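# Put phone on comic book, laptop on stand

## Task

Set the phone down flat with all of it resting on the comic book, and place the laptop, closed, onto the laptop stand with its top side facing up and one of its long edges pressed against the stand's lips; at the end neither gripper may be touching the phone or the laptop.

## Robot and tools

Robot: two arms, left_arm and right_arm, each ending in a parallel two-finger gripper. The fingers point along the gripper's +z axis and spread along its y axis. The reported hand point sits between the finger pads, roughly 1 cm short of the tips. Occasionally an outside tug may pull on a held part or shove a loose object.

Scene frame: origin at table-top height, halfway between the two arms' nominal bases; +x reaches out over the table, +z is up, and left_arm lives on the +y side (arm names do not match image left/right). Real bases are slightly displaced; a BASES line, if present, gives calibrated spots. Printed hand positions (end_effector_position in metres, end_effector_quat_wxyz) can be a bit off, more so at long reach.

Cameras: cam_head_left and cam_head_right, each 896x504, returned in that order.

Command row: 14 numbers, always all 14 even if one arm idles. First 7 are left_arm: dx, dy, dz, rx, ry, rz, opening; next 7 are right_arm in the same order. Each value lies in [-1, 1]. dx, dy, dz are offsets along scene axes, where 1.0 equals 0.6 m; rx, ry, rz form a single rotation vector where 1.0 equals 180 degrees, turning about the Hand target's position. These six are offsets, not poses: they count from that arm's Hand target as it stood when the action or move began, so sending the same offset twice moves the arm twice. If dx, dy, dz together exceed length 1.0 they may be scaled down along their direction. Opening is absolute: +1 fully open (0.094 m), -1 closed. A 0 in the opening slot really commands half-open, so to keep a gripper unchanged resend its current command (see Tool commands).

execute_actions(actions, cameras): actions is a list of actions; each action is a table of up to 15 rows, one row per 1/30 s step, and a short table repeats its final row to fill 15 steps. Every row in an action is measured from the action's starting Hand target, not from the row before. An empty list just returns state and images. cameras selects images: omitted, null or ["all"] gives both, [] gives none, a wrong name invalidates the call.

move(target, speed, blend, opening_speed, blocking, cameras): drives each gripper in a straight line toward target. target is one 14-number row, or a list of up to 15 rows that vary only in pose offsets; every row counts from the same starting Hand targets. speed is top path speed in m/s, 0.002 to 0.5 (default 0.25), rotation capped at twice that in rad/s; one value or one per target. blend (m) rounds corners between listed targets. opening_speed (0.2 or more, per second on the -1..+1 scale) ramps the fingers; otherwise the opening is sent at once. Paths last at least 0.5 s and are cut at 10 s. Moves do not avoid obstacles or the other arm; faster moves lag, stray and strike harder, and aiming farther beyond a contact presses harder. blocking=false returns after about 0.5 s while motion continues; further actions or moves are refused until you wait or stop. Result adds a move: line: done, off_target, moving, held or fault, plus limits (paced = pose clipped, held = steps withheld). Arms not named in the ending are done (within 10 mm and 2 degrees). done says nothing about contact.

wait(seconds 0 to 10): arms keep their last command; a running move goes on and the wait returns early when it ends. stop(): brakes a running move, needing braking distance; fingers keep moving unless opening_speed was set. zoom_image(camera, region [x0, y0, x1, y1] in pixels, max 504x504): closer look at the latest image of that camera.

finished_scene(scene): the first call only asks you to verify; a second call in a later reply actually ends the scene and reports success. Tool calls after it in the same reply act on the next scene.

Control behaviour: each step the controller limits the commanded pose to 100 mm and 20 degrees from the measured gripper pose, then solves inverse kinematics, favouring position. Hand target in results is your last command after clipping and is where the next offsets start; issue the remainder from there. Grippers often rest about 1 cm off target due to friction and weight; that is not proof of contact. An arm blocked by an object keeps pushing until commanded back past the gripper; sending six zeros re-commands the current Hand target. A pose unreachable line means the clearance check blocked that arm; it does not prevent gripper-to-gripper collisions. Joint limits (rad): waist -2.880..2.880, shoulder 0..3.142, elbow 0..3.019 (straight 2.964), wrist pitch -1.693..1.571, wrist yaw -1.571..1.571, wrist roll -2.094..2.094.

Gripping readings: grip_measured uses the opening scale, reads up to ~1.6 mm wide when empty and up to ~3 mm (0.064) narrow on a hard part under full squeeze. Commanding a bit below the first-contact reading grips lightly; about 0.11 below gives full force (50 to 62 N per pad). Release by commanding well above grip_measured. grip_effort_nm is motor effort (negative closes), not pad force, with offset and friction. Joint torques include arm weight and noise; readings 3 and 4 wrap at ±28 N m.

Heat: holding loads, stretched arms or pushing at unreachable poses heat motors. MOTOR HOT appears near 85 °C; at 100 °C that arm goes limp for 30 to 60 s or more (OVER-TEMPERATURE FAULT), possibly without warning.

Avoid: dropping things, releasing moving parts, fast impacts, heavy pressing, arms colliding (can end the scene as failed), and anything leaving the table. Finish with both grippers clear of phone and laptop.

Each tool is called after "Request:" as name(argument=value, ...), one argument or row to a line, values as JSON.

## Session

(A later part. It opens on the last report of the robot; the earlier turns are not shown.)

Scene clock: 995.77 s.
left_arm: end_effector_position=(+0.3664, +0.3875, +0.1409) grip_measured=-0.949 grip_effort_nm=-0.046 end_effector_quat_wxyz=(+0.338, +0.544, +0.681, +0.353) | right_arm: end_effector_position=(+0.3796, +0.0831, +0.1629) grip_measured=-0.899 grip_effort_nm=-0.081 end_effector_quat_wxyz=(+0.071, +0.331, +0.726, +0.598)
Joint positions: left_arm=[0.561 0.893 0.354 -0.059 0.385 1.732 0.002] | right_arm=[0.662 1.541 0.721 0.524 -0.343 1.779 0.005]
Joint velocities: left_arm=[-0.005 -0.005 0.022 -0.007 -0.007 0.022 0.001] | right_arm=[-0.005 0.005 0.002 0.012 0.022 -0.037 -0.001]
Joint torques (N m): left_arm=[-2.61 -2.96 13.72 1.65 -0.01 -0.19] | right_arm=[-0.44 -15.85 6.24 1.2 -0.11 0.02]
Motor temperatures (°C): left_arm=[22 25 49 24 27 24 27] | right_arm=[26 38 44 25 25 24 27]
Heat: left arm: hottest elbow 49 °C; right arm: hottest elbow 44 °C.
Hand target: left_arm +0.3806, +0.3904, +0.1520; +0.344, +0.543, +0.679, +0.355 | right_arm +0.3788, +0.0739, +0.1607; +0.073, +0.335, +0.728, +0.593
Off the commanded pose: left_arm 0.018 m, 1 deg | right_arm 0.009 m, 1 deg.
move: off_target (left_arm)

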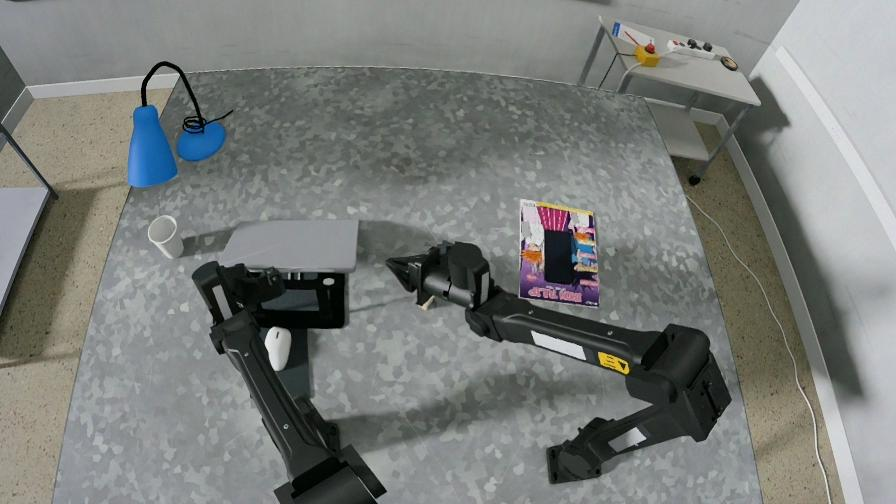

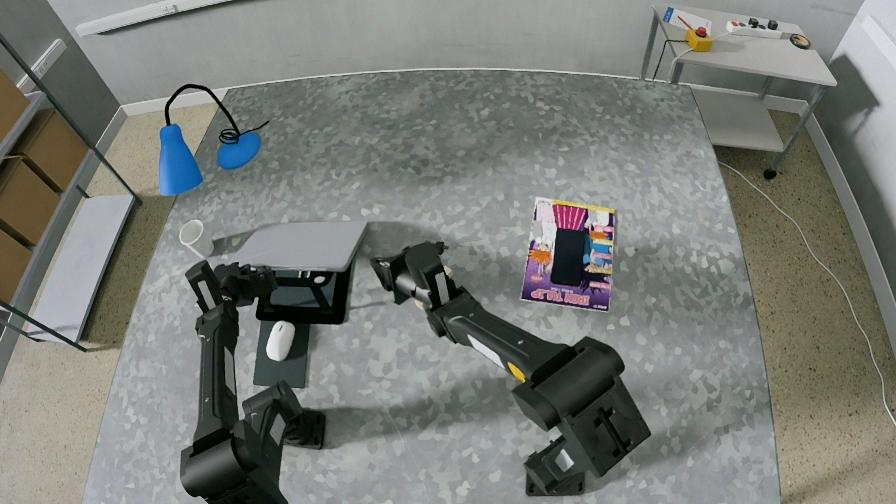

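Request:
move(
  target=[
    [-0.08, 0.0, 0.03, 0, 0.0, 0.0, -0.95, 0, 0, 0, 0, 0.0, 0.0, -0.9],
    [-0.11, -0.05, 0.07, 0, 0.0, 0.0, -0.95, 0, 0, 0, 0, 0.0, 0.0, -0.9],
  ],
  speed=0.07,
)

Request:
zoom_image(
  camera="cam_head_left",
  region=[200, 210, 360, 310],
)

Request:
zoom_image(
  camera="cam_head_right",
  region=[200, 210, 360, 310],
)

Scene clock: 1002.83 s.
left_arm: end_effector_position=(+0.3104, +0.3629, +0.1775) grip_measured=-0.949 grip_effort_nm=-0.051 end_effector_quat_wxyz=(+0.338, +0.543, +0.687, +0.346) | right_arm: end_effector_position=(+0.3796, +0.0831, +0.1629) grip_measured=-0.899 grip_effort_nm=-0.085 end_effector_quat_wxyz=(+0.071, +0.331, +0.726, +0.598)
Joint positions: left_arm=[0.626 0.544 0.354 -0.439 0.44 1.766 0.002] | right_arm=[0.662 1.541 0.721 0.524 -0.343 1.779 0.005]
Joint velocities: left_arm=[-0.005 0.005 0.002 0.012 -0.081 0.007 0] | right_arm=[-0.024 -0.005 0.012 0.007 0.095 -0.037 0]
Joint torques (N m): left_arm=[-3.02 -2.49 13.61 1.36 0.04 -0.17] | right_arm=[-0.32 -15.79 6.24 1.22 -0.11 0.02]
Motor temperatures (°C): left_arm=[22 25 48 24 27 24 27] | right_arm=[26 38 44 25 25 24 27]
Heat: left arm: hottest elbow 48 °C; right arm: hottest elbow 44 °C.
Hand target: left_arm +0.3151, +0.3617, +0.1937; +0.344, +0.543, +0.679, +0.355 | right_arm +0.3788, +0.0739, +0.1607; +0.073, +0.335, +0.728, +0.593
Off the commanded pose: left_arm 0.017 m, 2 deg | right_arm 0.009 m, 1 deg.
move: off_target (left_arm)

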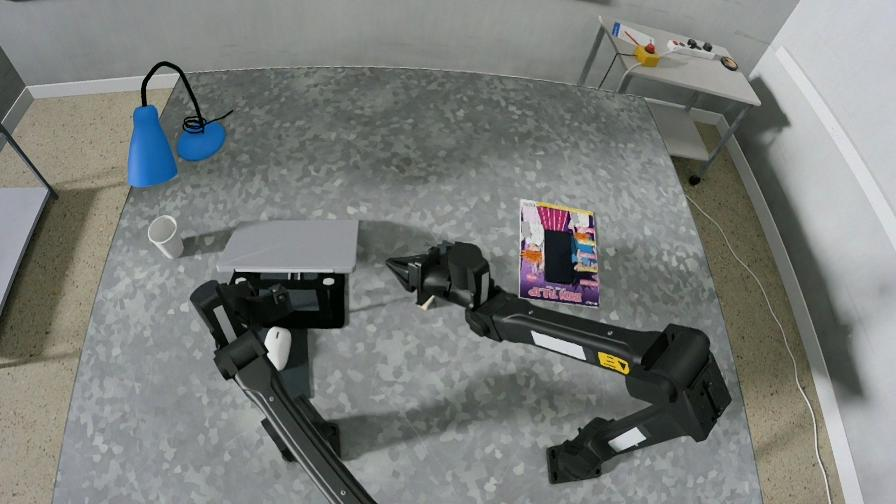

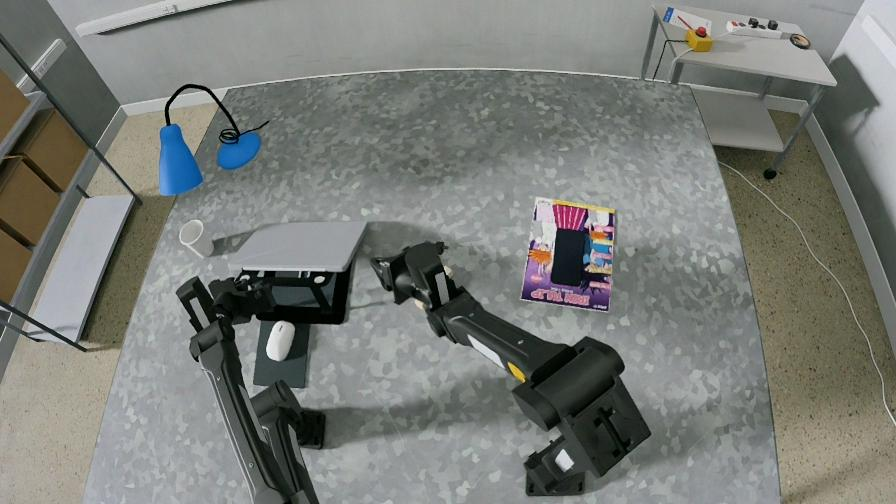

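Scaled by 3.150.

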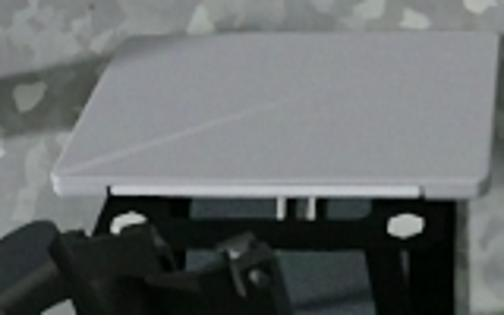

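Scaled by 3.150.

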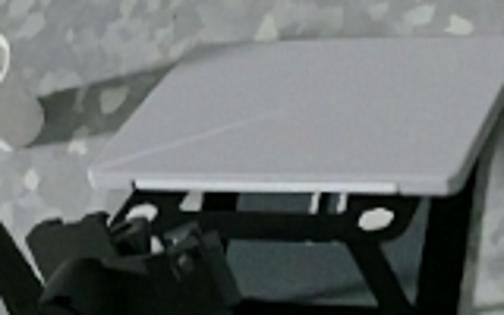

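Request:
move(
  target=[
    [-0.01, -0.13, -0.01, 0, 0.0, -0.02, -0.95, 0, 0, 0, 0, 0.0, 0.0, -0.9],
    [0.02, -0.13, -0.04, 0, 0.0, -0.02, -0.95, 0, 0, 0, 0, 0.0, 0.0, -0.9],
  ],
  speed=0.07,
)

Request:
zoom_image(
  camera="cam_head_left",
  region=[200, 210, 360, 310],
)

Request:
zoom_image(
  camera="cam_head_right",
  region=[200, 210, 360, 310],
)

Scene clock: 1008.63 s.
left_arm: end_effector_position=(+0.3237, +0.2869, +0.1736) grip_measured=-0.949 grip_effort_nm=-0.051 end_effector_quat_wxyz=(+0.353, +0.562, +0.662, +0.347) | right_arm: end_effector_position=(+0.3796, +0.0831, +0.1629) grip_measured=-0.899 grip_effort_nm=-0.085 end_effector_quat_wxyz=(+0.071, +0.331, +0.726, +0.598)
Joint positions: left_arm=[0.204 0.427 0.296 -0.41 0.137 1.563 0.002] | right_arm=[0.662 1.541 0.721 0.524 -0.343 1.779 0.005]
Joint velocities: left_arm=[0.005 0.015 -0.002 0.002 -0.022 0.022 0] | right_arm=[-0.015 0.015 0.012 0.002 0.037 -0.007 -0.001]
Joint torques (N m): left_arm=[-2.84 1.08 10.85 2.47 -0.06 -0.13] | right_arm=[-0.32 -15.79 6.24 1.21 -0.11 0.02]
Motor temperatures (°C): left_arm=[22 25 47 24 27 24 27] | right_arm=[26 38 44 25 25 24 27]
Heat: left arm: hottest elbow 47 °C; right arm: hottest elbow 44 °C.
Hand target: left_arm +0.3262, +0.2836, +0.1698; +0.356, +0.563, +0.662, +0.344 | right_arm +0.3788, +0.0739, +0.1607; +0.073, +0.335, +0.728, +0.593
Off the commanded pose: left_arm 0.006 m, 0 deg | right_arm 0.009 m, 1 deg.
move: done

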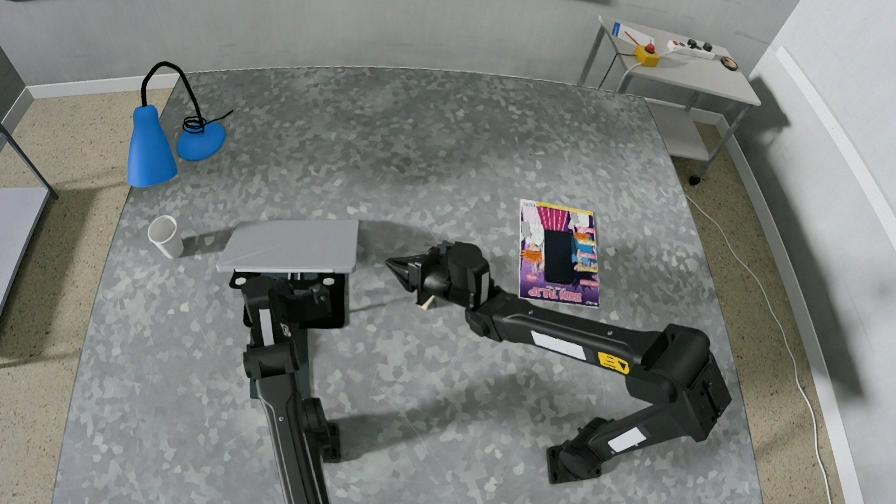

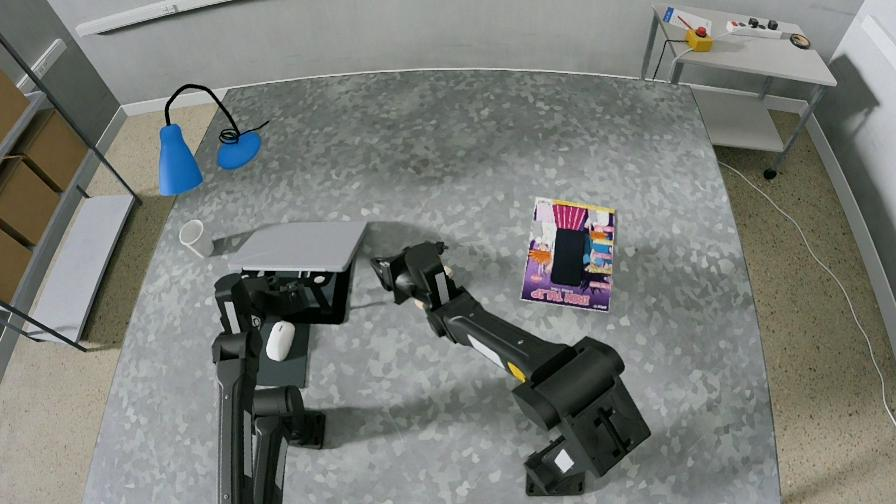

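Scaled by 3.150.

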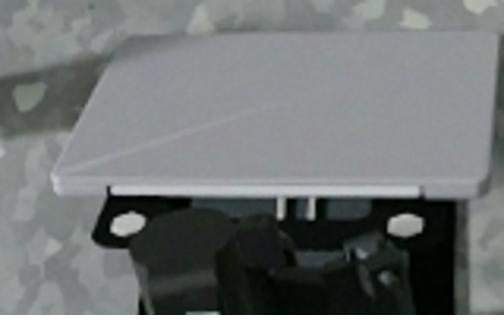

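Scaled by 3.150.

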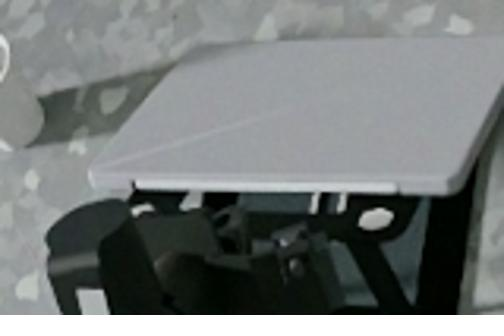

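Request:
move(
  target=[0, 0, 0.02, 0, 0, 0, -0.95, -0.1, -0.2, 0.08, 0, 0.0, 0.0, -0.9],
  speed=0.15,
  cameras=[],
)

Request:
move(
  target=[-0.005, -0.21, -0.03, 0, 0, -0.02, -0.95, 0, 0, 0, 0, 0.0, 0.0, -0.9],
  speed=0.1,
)

Request:
zoom_image(
  camera="cam_head_left",
  region=[220, 210, 380, 310],
)

Request:
zoom_image(
  camera="cam_head_right",
  region=[220, 210, 380, 310],
)

Scene clock: 1021.00 s.
left_arm: end_effector_position=(+0.3225, +0.2866, +0.1714) grip_measured=-0.949 grip_effort_nm=-0.042 end_effector_quat_wxyz=(+0.350, +0.564, +0.665, +0.343) | right_arm: end_effector_position=(+0.3206, -0.0378, +0.2165) grip_measured=-0.899 grip_effort_nm=-0.085 end_effector_quat_wxyz=(+0.073, +0.330, +0.726, +0.599)
Joint positions: left_arm=[0.203 0.428 0.296 -0.42 0.136 1.563 0.002] | right_arm=[0.463 1.086 0.502 0.262 -0.532 1.71 0.005]
Joint velocities: left_arm=[-0.024 0.005 -0.012 -0.017 0.095 0.066 0] | right_arm=[0.005 -0.005 0.002 -0.012 -0.007 0.022 -0.001]
Joint torques (N m): left_arm=[-2.78 0.32 13.65 1.48 -0.05 -0.2] | right_arm=[-0.03 -8.94 7.5 1.24 -0.15 0.06]
Motor temperatures (°C): left_arm=[22 25 46 24 27 24 27] | right_arm=[26 38 43 25 25 24 27]
Heat: left arm: hottest elbow 46 °C; right arm: hottest elbow 43 °C.
Hand target: left_arm +0.3264, +0.2836, +0.1817; +0.356, +0.563, +0.662, +0.344 | right_arm +0.3179, -0.0452, +0.2102; +0.074, +0.335, +0.728, +0.593
Off the commanded pose: left_arm 0.011 m, 1 deg | right_arm 0.011 m, 1 deg.
move: off_target (left_arm, right_arm)
No camera images: "cameras" was empty.

Scene clock: 1023.13 s.
left_arm: end_effector_position=(+0.3190, +0.1630, +0.1603) grip_measured=-0.949 grip_effort_nm=-0.042 end_effector_quat_wxyz=(+0.360, +0.585, +0.645, +0.334) | right_arm: end_effector_position=(+0.3206, -0.0378, +0.2165) grip_measured=-0.899 grip_effort_nm=-0.085 end_effector_quat_wxyz=(+0.073, +0.330, +0.726, +0.599)
Joint positions: left_arm=[-0.553 0.529 0.296 -0.381 -0.452 1.186 0.002] | right_arm=[0.463 1.086 0.502 0.262 -0.532 1.709 0.005]
Joint velocities: left_arm=[0.005 -0.005 -0.012 0.017 0.007 0.022 -0.001] | right_arm=[-0.015 0.005 -0.007 -0.012 -0.007 0.007 0.001]
Joint torques (N m): left_arm=[-2.32 -0.03 11.77 2.36 -0.33 -0.15] | right_arm=[-0.32 -8.88 7.51 1.17 -0.15 0.02]
Motor temperatures (°C): left_arm=[22 25 46 24 27 24 27] | right_arm=[26 38 43 25 25 24 27]
Heat: left arm: hottest elbow 46 °C; right arm: hottest elbow 43 °C.
Hand target: left_arm +0.3215, +0.1573, +0.1635; +0.369, +0.583, +0.644, +0.332 | right_arm +0.3179, -0.0452, +0.2102; +0.074, +0.335, +0.728, +0.593
Off the commanded pose: left_arm 0.008 m, 1 deg | right_arm 0.010 m, 1 deg.
move: done

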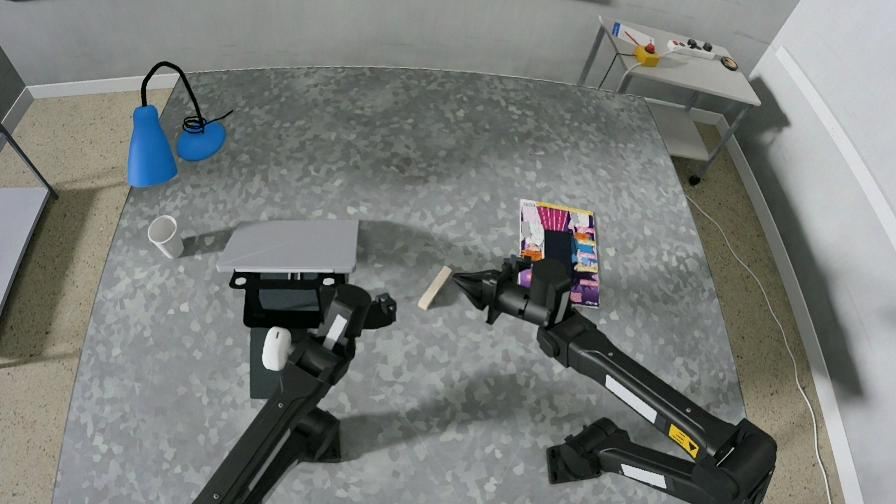

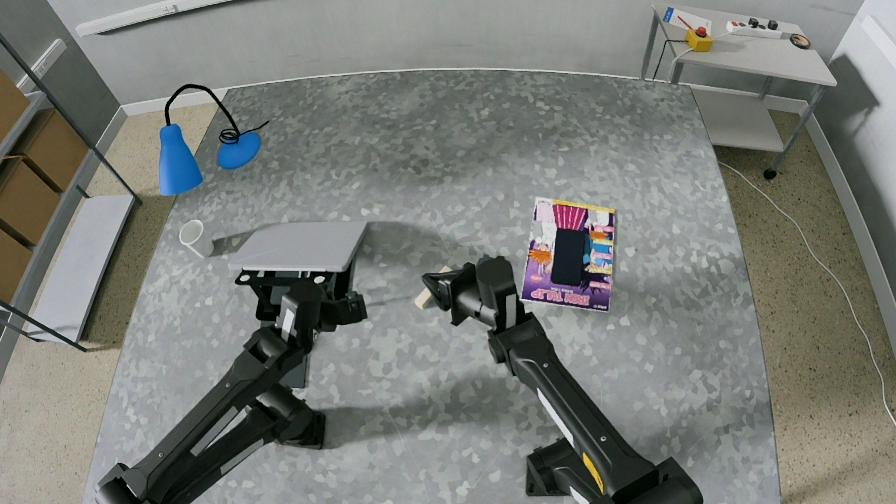

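Scaled by 3.150.

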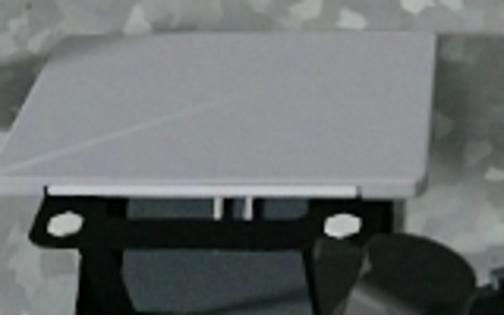

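Scaled by 3.150.

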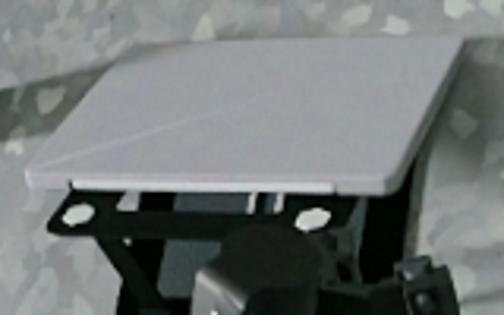

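Request:
move(
  target=[
    [0.005, -0.035, -0.015, 0, 0, 0, -0.95, 0, 0, 0, 0, 0.0, 0.0, -0.9],
    [0.02, -0.035, -0.02, 0, 0, 0, -0.95, 0, 0, 0, 0, 0.0, 0.0, -0.9],
  ],
  speed=0.05,
)

Request:
zoom_image(
  camera="cam_head_left",
  region=[220, 210, 380, 310],
)

Request:
zoom_image(
  camera="cam_head_right",
  region=[220, 210, 380, 310],
)

Scene clock: 1028.63 s.
left_arm: end_effector_position=(+0.3278, +0.1380, +0.1466) grip_measured=-0.949 grip_effort_nm=-0.046 end_effector_quat_wxyz=(+0.361, +0.590, +0.642, +0.332) | right_arm: end_effector_position=(+0.3205, -0.0378, +0.2165) grip_measured=-0.899 grip_effort_nm=-0.081 end_effector_quat_wxyz=(+0.073, +0.330, +0.726, +0.599)
Joint positions: left_arm=[-0.64 0.665 0.296 -0.27 -0.513 1.137 0.002] | right_arm=[0.463 1.086 0.502 0.262 -0.532 1.709 0.005]
Joint velocities: left_arm=[-0.005 -0.015 -0.007 0.002 -0.022 -0.007 0.001] | right_arm=[0.005 0.015 0.007 -0.012 0.022 -0.022 0.001]
Joint torques (N m): left_arm=[-0.67 -1.73 11.89 2.33 -0.04 -0.11] | right_arm=[-0.44 -8.94 7.54 1.18 -0.15 0.02]
Motor temperatures (°C): left_arm=[22 25 46 24 27 24 27] | right_arm=[26 38 43 25 25 24 27]
Heat: left arm: hottest elbow 46 °C; right arm: hottest elbow 43 °C.
Hand target: left_arm +0.3329, +0.1364, +0.1513; +0.369, +0.583, +0.644, +0.332 | right_arm +0.3179, -0.0451, +0.2102; +0.074, +0.335, +0.728, +0.593
Off the commanded pose: left_arm 0.008 m, 1 deg | right_arm 0.010 m, 1 deg.
move: done

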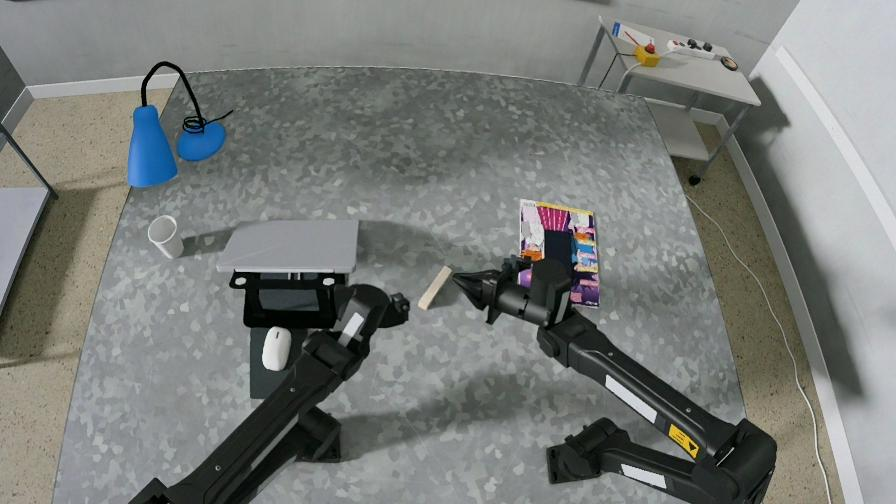

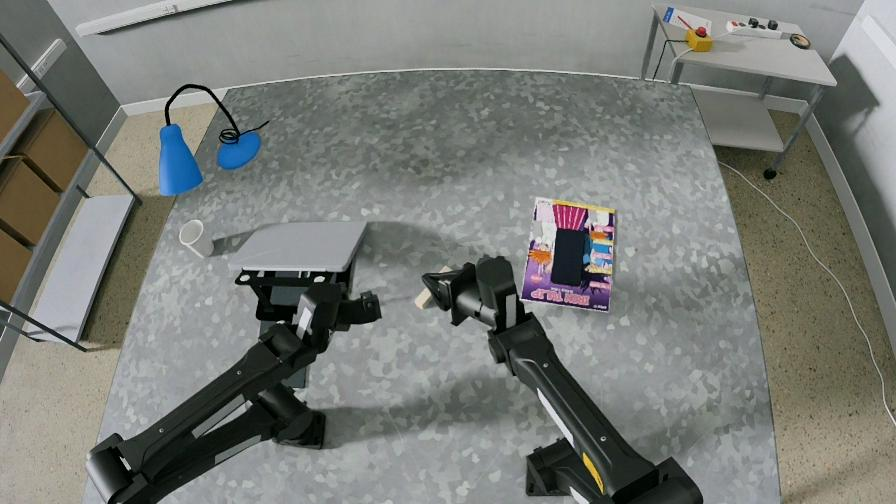

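Scaled by 3.150.

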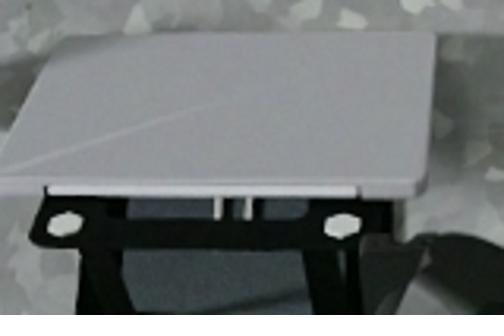

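Scaled by 3.150.

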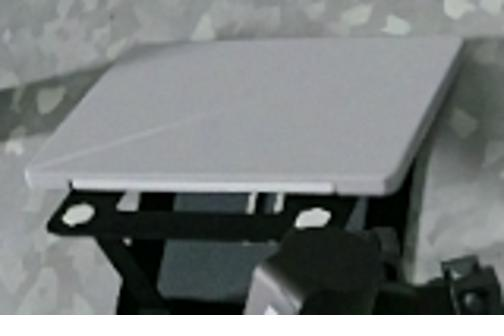

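Request:
zoom_image(
  camera="cam_head_left",
  region=[310, 250, 400, 320],
)

Request:
zoom_image(
  camera="cam_head_right",
  region=[290, 250, 380, 320],
)

Scaled by 5.600.

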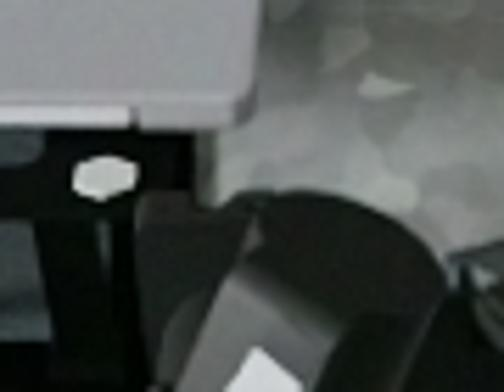

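Scaled by 5.600.

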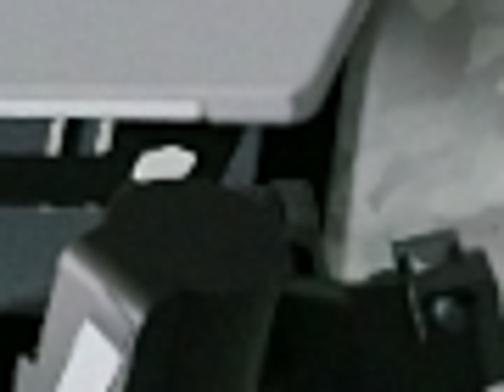

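Request:
move(
  target=[
    [0.0, -0.02, 0.0, 0, 0, 0, -0.95, 0, 0, 0, 0, 0.0, 0.0, -0.9],
    [0.035, -0.02, -0.01, 0, 0, 0, -0.95, 0, 0, 0, 0, 0.0, 0.0, -0.9],
  ],
  speed=0.03,
)

Request:
zoom_image(
  camera="cam_head_left",
  region=[220, 210, 380, 310],
)

Request:
zoom_image(
  camera="cam_head_right",
  region=[220, 210, 380, 310],
)

Scene clock: 1038.57 s.
left_arm: end_effector_position=(+0.3400, +0.1282, +0.1287) grip_measured=-0.949 grip_effort_nm=-0.046 end_effector_quat_wxyz=(+0.354, +0.593, +0.645, +0.327) | right_arm: end_effector_position=(+0.3205, -0.0378, +0.2165) grip_measured=-0.899 grip_effort_nm=-0.081 end_effector_quat_wxyz=(+0.073, +0.330, +0.726, +0.599)
Joint positions: left_arm=[-0.641 0.791 0.296 -0.164 -0.508 1.128 0.002] | right_arm=[0.463 1.086 0.502 0.262 -0.532 1.709 0.005]
Joint velocities: left_arm=[0.005 0.015 0.012 0.007 0.007 -0.022 0] | right_arm=[-0.015 -0.024 -0.012 -0.017 -0.007 0.081 0]
Joint torques (N m): left_arm=[0.15 -2.43 13.44 2.45 -0.07 0.04] | right_arm=[-0.38 -8.94 7.51 1.17 -0.15 0.02]
Motor temperatures (°C): left_arm=[22 25 46 24 27 24 27] | right_arm=[26 38 42 25 25 24 27]
Heat: left arm: hottest elbow 46 °C; right arm: hottest elbow 42 °C.
Hand target: left_arm +0.3535, +0.1245, +0.1452; +0.369, +0.583, +0.644, +0.332 | right_arm +0.3179, -0.0451, +0.2102; +0.074, +0.335, +0.728, +0.593
Off the commanded pose: left_arm 0.022 m, 2 deg | right_arm 0.010 m, 1 deg.
move: off_target (left_arm)

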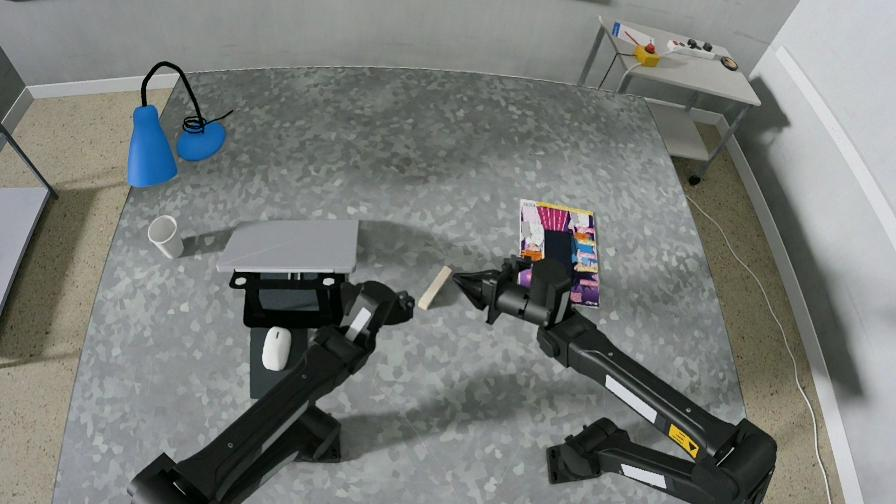

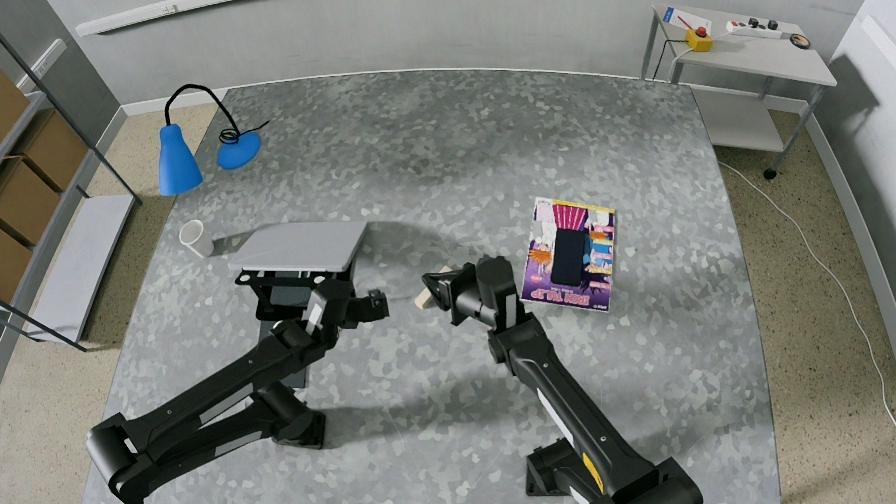

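Scaled by 3.150.

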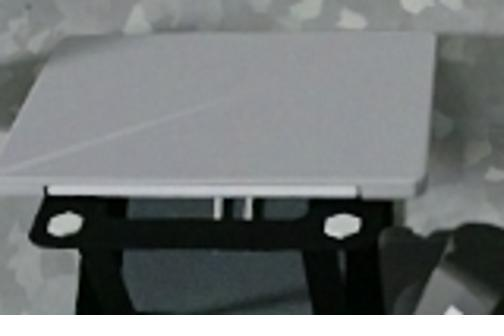

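Scaled by 3.150.

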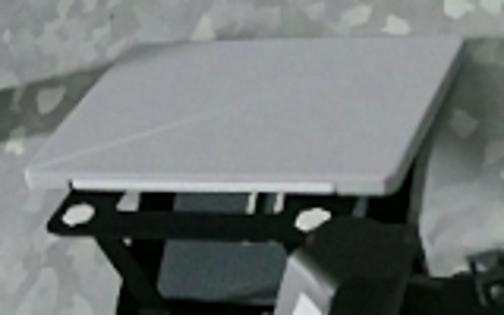

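Request:
move(
  target=[
    [-0.015, -0.005, 0.025, 0, 0, 0, -0.95, 0, 0, 0, 0, 0.0, 0.0, -0.9],
    [-0.005, -0.005, 0.055, 0, 0, 0, -0.95, 0, 0, 0, 0, 0.0, 0.0, -0.9],
  ],
  speed=0.04,
  cameras=[],
)

Scene clock: 1043.90 s.
left_arm: end_effector_position=(+0.3342, +0.1341, +0.1392) grip_measured=-0.949 grip_effort_nm=-0.046 end_effector_quat_wxyz=(+0.336, +0.599, +0.647, +0.330) | right_arm: end_effector_position=(+0.3205, -0.0378, +0.2165) grip_measured=-0.899 grip_effort_nm=-0.085 end_effector_quat_wxyz=(+0.073, +0.330, +0.726, +0.599)
Joint positions: left_arm=[-0.643 0.741 0.326 -0.282 -0.522 1.128 0.002] | right_arm=[0.463 1.086 0.502 0.262 -0.532 1.709 0.005]
Joint velocities: left_arm=[-0.015 0.005 0.007 0.012 -0.051 -0.081 0] | right_arm=[0.005 0.005 -0.002 -0.002 0.066 -0.022 -0.001]
Joint torques (N m): left_arm=[-0.85 -3.66 17.14 1.33 -0.11 -0.11] | right_arm=[-0.32 -8.88 7.53 1.18 -0.14 0.02]
Motor temperatures (°C): left_arm=[22 25 46 24 27 24 27] | right_arm=[26 37 42 25 25 24 27]
Heat: left arm: hottest elbow 46 °C; right arm: hottest elbow 42 °C.
Hand target: left_arm +0.3511, +0.1209, +0.1780; +0.369, +0.583, +0.644, +0.332 | right_arm +0.3179, -0.0451, +0.2102; +0.074, +0.335, +0.728, +0.593
Off the commanded pose: left_arm 0.044 m, 4 deg | right_arm 0.010 m, 1 deg.
move: off_target (left_arm)
No camera images: "cameras" was empty.

Request:
move(
  target=[0, -0.008, 0.025, 0, 0, 0, -0.95, 0, 0, 0, 0, 0.0, 0.0, -0.9],
  speed=0.04,
)

Request:
zoom_image(
  camera="cam_head_left",
  region=[220, 210, 380, 310],
)

Scene clock: 1046.70 s.
left_arm: end_effector_position=(+0.3363, +0.1316, +0.1521) grip_measured=-0.949 grip_effort_nm=-0.042 end_effector_quat_wxyz=(+0.333, +0.600, +0.648, +0.331) | right_arm: end_effector_position=(+0.3205, -0.0378, +0.2165) grip_measured=-0.899 grip_effort_nm=-0.085 end_effector_quat_wxyz=(+0.073, +0.330, +0.726, +0.599)
Joint positions: left_arm=[-0.649 0.734 0.363 -0.334 -0.529 1.123 0.002] | right_arm=[0.463 1.086 0.502 0.262 -0.532 1.709 0.005]
Joint velocities: left_arm=[0.005 -0.005 -0.007 -0.007 -0.037 -0.037 0] | right_arm=[-0.015 0.005 -0.002 -0.002 0.022 -0.022 -0.001]
Joint torques (N m): left_arm=[-2.43 -3.96 17.55 1.37 -0.36 -0.16] | right_arm=[-0.38 -8.88 7.54 1.18 -0.15 0.02]
Motor temperatures (°C): left_arm=[22 25 46 24 27 24 27] | right_arm=[26 37 42 25 25 24 27]
Heat: left arm: hottest elbow 46 °C; right arm: hottest elbow 42 °C.
Hand target: left_arm +0.3512, +0.1158, +0.1929; +0.369, +0.583, +0.644, +0.332 | right_arm +0.3179, -0.0451, +0.2102; +0.074, +0.335, +0.728, +0.593
Off the commanded pose: left_arm 0.046 m, 5 deg | right_arm 0.010 m, 1 deg.
move: off_target (left_arm)

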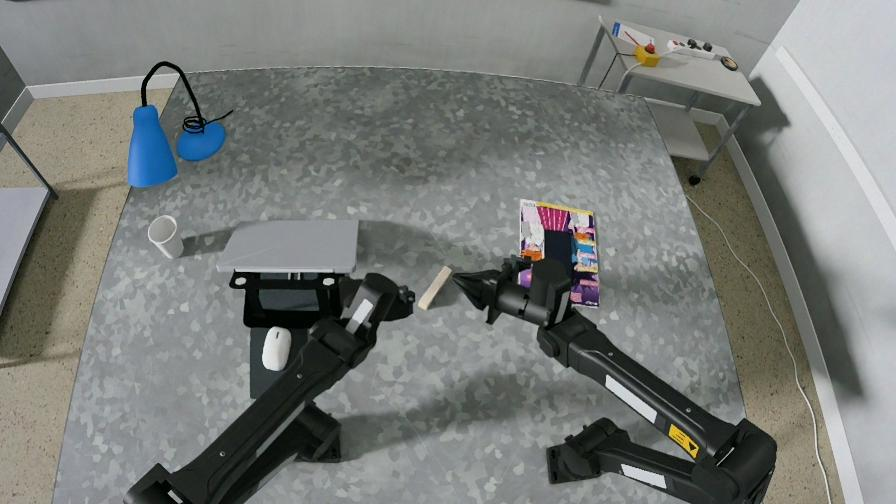

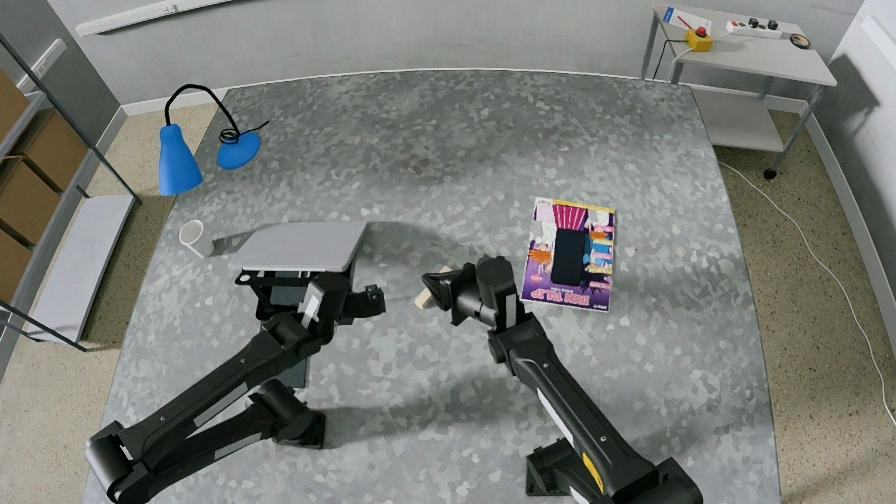

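Scaled by 3.150.

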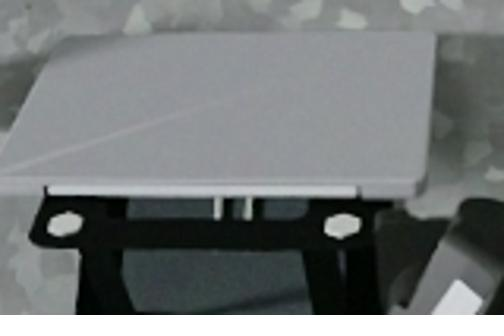

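Request:
move(
  target=[0.045, 0, -0.015, 0, 0, 0, -0.95, 0, 0, 0, 0, 0.0, 0.0, -0.9],
  speed=0.025,
)

Request:
zoom_image(
  camera="cam_head_left",
  region=[220, 210, 380, 310],
)

Scene clock: 1050.70 s.
left_arm: end_effector_position=(+0.3521, +0.1262, +0.1465) grip_measured=-0.949 grip_effort_nm=-0.046 end_effector_quat_wxyz=(+0.337, +0.602, +0.647, +0.324) | right_arm: end_effector_position=(+0.3205, -0.0378, +0.2165) grip_measured=-0.899 grip_effort_nm=-0.081 end_effector_quat_wxyz=(+0.073, +0.330, +0.726, +0.599)
Joint positions: left_arm=[-0.615 0.811 0.375 -0.255 -0.487 1.145 0.002] | right_arm=[0.463 1.086 0.502 0.262 -0.532 1.709 0.005]
Joint velocities: left_arm=[-0.005 0.005 -0.002 -0.007 0.037 0.051 0] | right_arm=[-0.015 0.005 0.002 0.007 0.051 -0.066 0]
Joint torques (N m): left_arm=[-0.15 -2.2 17.46 2.14 -0.04 0.02] | right_arm=[-0.44 -8.94 7.53 1.18 -0.15 0.02]
Motor temperatures (°C): left_arm=[22 25 47 24 27 24 27] | right_arm=[26 37 42 25 25 24 27]
Heat: left arm: hottest elbow 47 °C; right arm: hottest elbow 42 °C.
Hand target: left_arm +0.3780, +0.1158, +0.1839; +0.369, +0.583, +0.644, +0.332 | right_arm +0.3179, -0.0451, +0.2102; +0.074, +0.335, +0.728, +0.593
Off the commanded pose: left_arm 0.047 m, 4 deg | right_arm 0.010 m, 1 deg.
move: off_target (left_arm)

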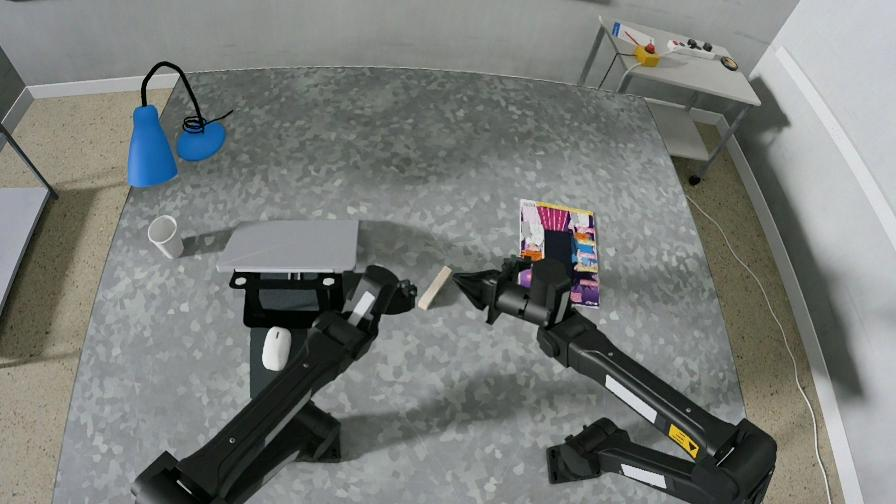

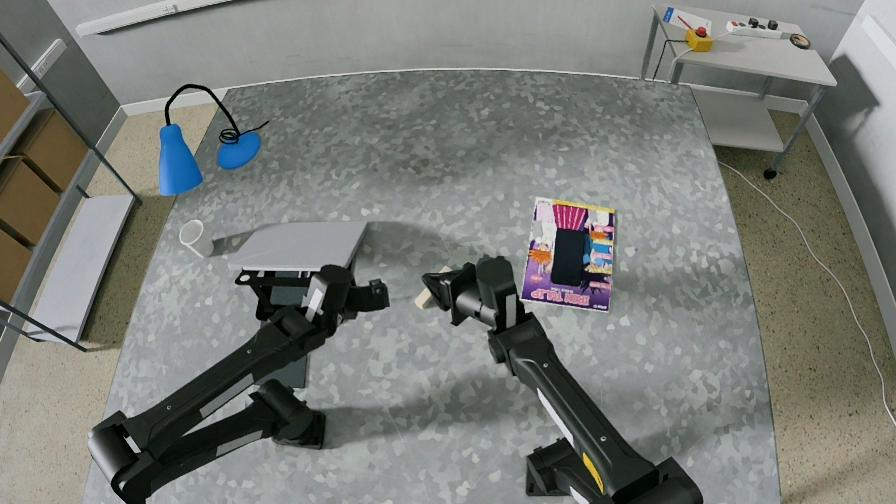

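Scaled by 3.150.

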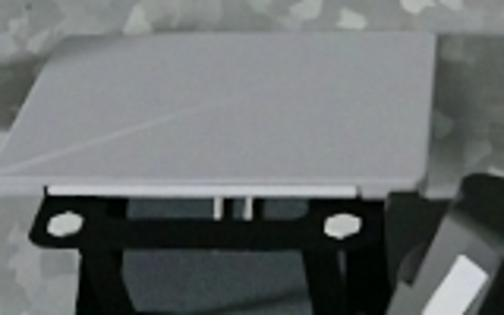

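Request:
move(
  target=[0.025, 0, -0.018, 0, 0, 0, -0.95, 0, 0, 0, 0, 0.0, 0.0, -0.9],
  speed=0.02,
)

Request:
zoom_image(
  camera="cam_head_left",
  region=[220, 210, 380, 310],
)

Request:
zoom_image(
  camera="cam_head_right",
  region=[220, 210, 380, 310],
)

Scene clock: 1054.20 s.
left_arm: end_effector_position=(+0.3655, +0.1259, +0.1373) grip_measured=-0.949 grip_effort_nm=-0.046 end_effector_quat_wxyz=(+0.338, +0.602, +0.648, +0.323) | right_arm: end_effector_position=(+0.3205, -0.0378, +0.2165) grip_measured=-0.899 grip_effort_nm=-0.081 end_effector_quat_wxyz=(+0.073, +0.330, +0.726, +0.599)
Joint positions: left_arm=[-0.583 0.88 0.375 -0.175 -0.46 1.166 0.002] | right_arm=[0.463 1.086 0.502 0.262 -0.532 1.709 0.005]
Joint velocities: left_arm=[-0.015 0.005 -0.022 0.002 0.022 -0.007 -0.001] | right_arm=[-0.015 0.005 0.002 -0.017 -0.007 -0.022 0.001]
Joint torques (N m): left_arm=[-0.73 -3.43 16.76 2.09 0 0.09] | right_arm=[-0.26 -8.94 7.53 1.18 -0.15 0.02]
Motor temperatures (°C): left_arm=[22 25 48 24 27 24 27] | right_arm=[26 37 42 25 25 24 27]
Heat: left arm: hottest elbow 48 °C; right arm: hottest elbow 42 °C.
Hand target: left_arm +0.3928, +0.1158, +0.1731; +0.369, +0.583, +0.644, +0.332 | right_arm +0.3179, -0.0451, +0.2102; +0.074, +0.335, +0.728, +0.593
Off the commanded pose: left_arm 0.046 m, 4 deg | right_arm 0.010 m, 1 deg.
move: off_target (left_arm)

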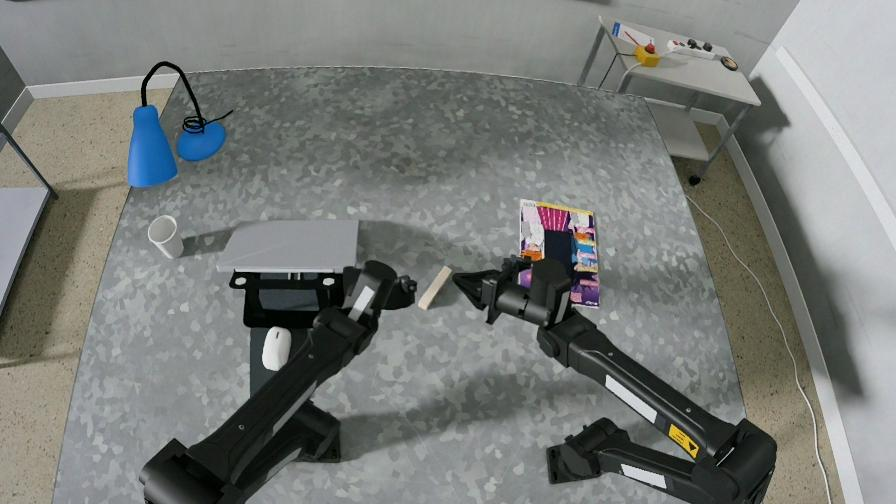

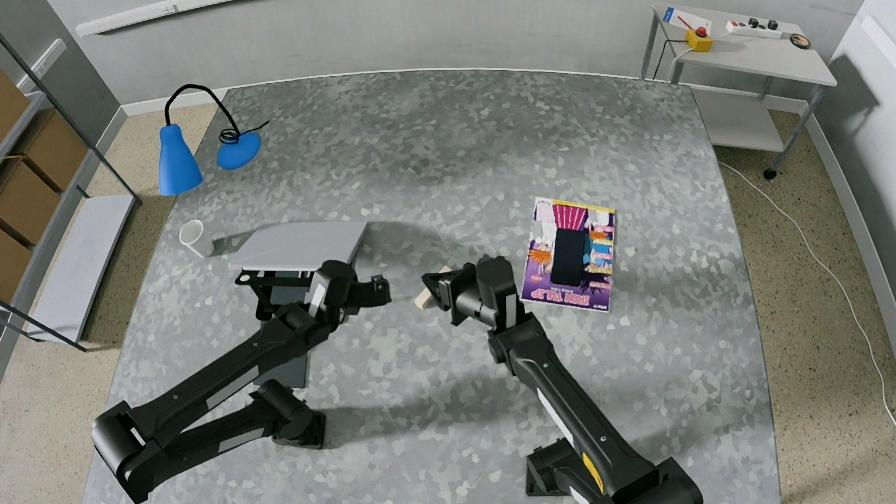

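Scaled by 3.150.

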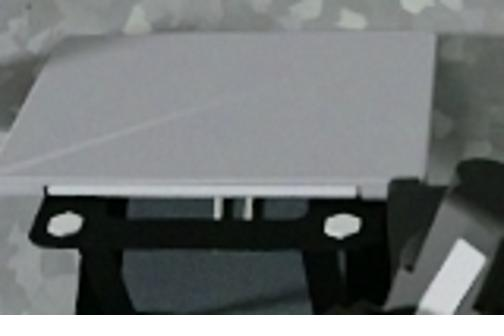

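Scaled by 3.150.

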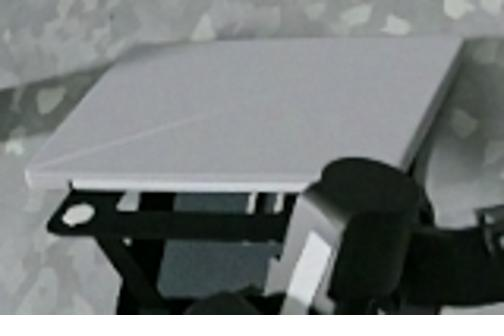

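Request:
move(
  target=[0.02, 0, 0.015, 0, 0, 0, -0.95, 0, 0, 0, 0, 0.0, 0.0, -0.9],
  speed=0.02,
)

Request:
zoom_image(
  camera="cam_head_left",
  region=[220, 210, 380, 310],
)

Request:
zoom_image(
  camera="cam_head_right",
  region=[220, 210, 380, 310],
)

Scene clock: 1062.77 s.
left_arm: end_effector_position=(+0.3784, +0.1243, +0.1468) grip_measured=-0.949 grip_effort_nm=-0.042 end_effector_quat_wxyz=(+0.340, +0.601, +0.648, +0.322) | right_arm: end_effector_position=(+0.3205, -0.0378, +0.2165) grip_measured=-0.899 grip_effort_nm=-0.081 end_effector_quat_wxyz=(+0.073, +0.330, +0.726, +0.599)
Joint positions: left_arm=[-0.559 0.907 0.412 -0.174 -0.44 1.181 0.002] | right_arm=[0.463 1.086 0.502 0.262 -0.532 1.709 0.005]
Joint velocities: left_arm=[-0.005 0.005 -0.007 -0.007 0.037 -0.081 0.001] | right_arm=[-0.015 -0.015 -0.012 -0.027 -0.037 -0.007 0.001]
Joint torques (N m): left_arm=[-0.21 -3.84 16.91 2.19 -0.04 0.09] | right_arm=[-0.32 -8.94 7.53 1.21 -0.14 0.01]
Motor temperatures (°C): left_arm=[22 25 49 24 27 24 27] | right_arm=[26 37 42 25 25 24 27]
Heat: left arm: hottest elbow 49 °C; right arm: hottest elbow 42 °C.
Hand target: left_arm +0.4048, +0.1155, +0.1820; +0.369, +0.583, +0.644, +0.332 | right_arm +0.3179, -0.0451, +0.2102; +0.074, +0.335, +0.728, +0.593
Off the commanded pose: left_arm 0.045 m, 4 deg | right_arm 0.010 m, 1 deg.
move: off_target (left_arm)

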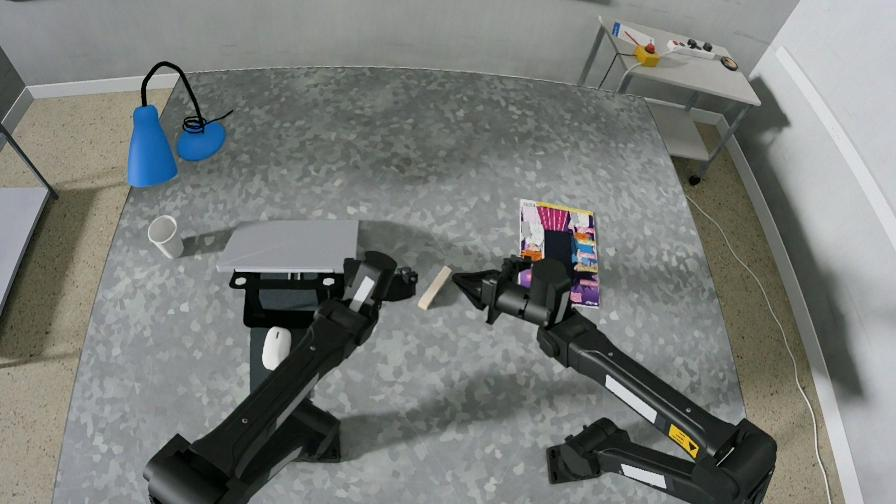

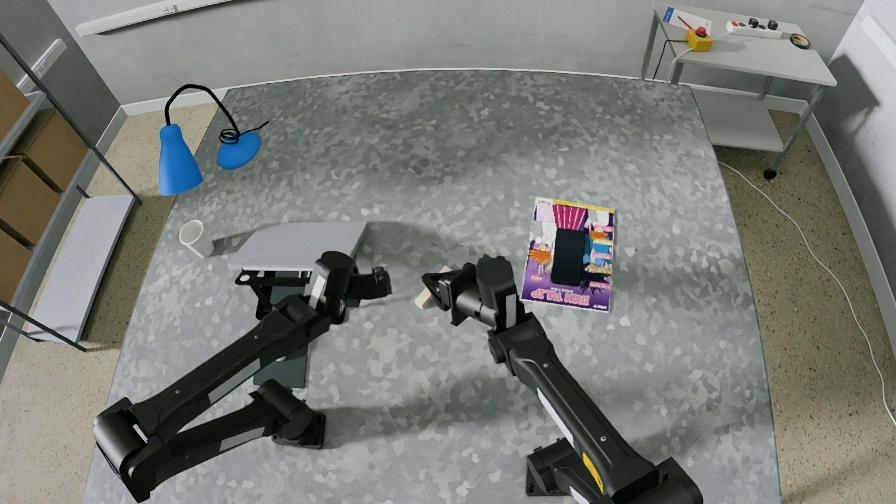

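Scaled by 3.150.

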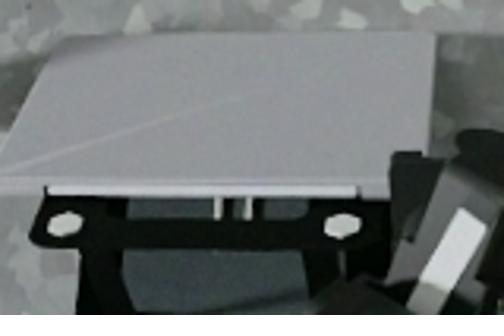

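Scaled by 3.150.

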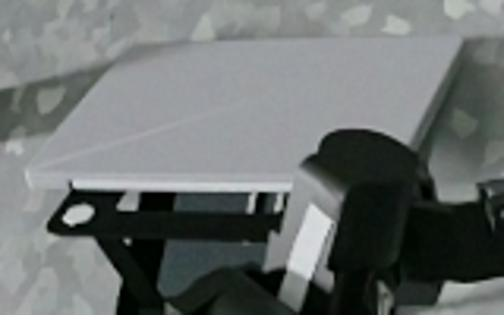

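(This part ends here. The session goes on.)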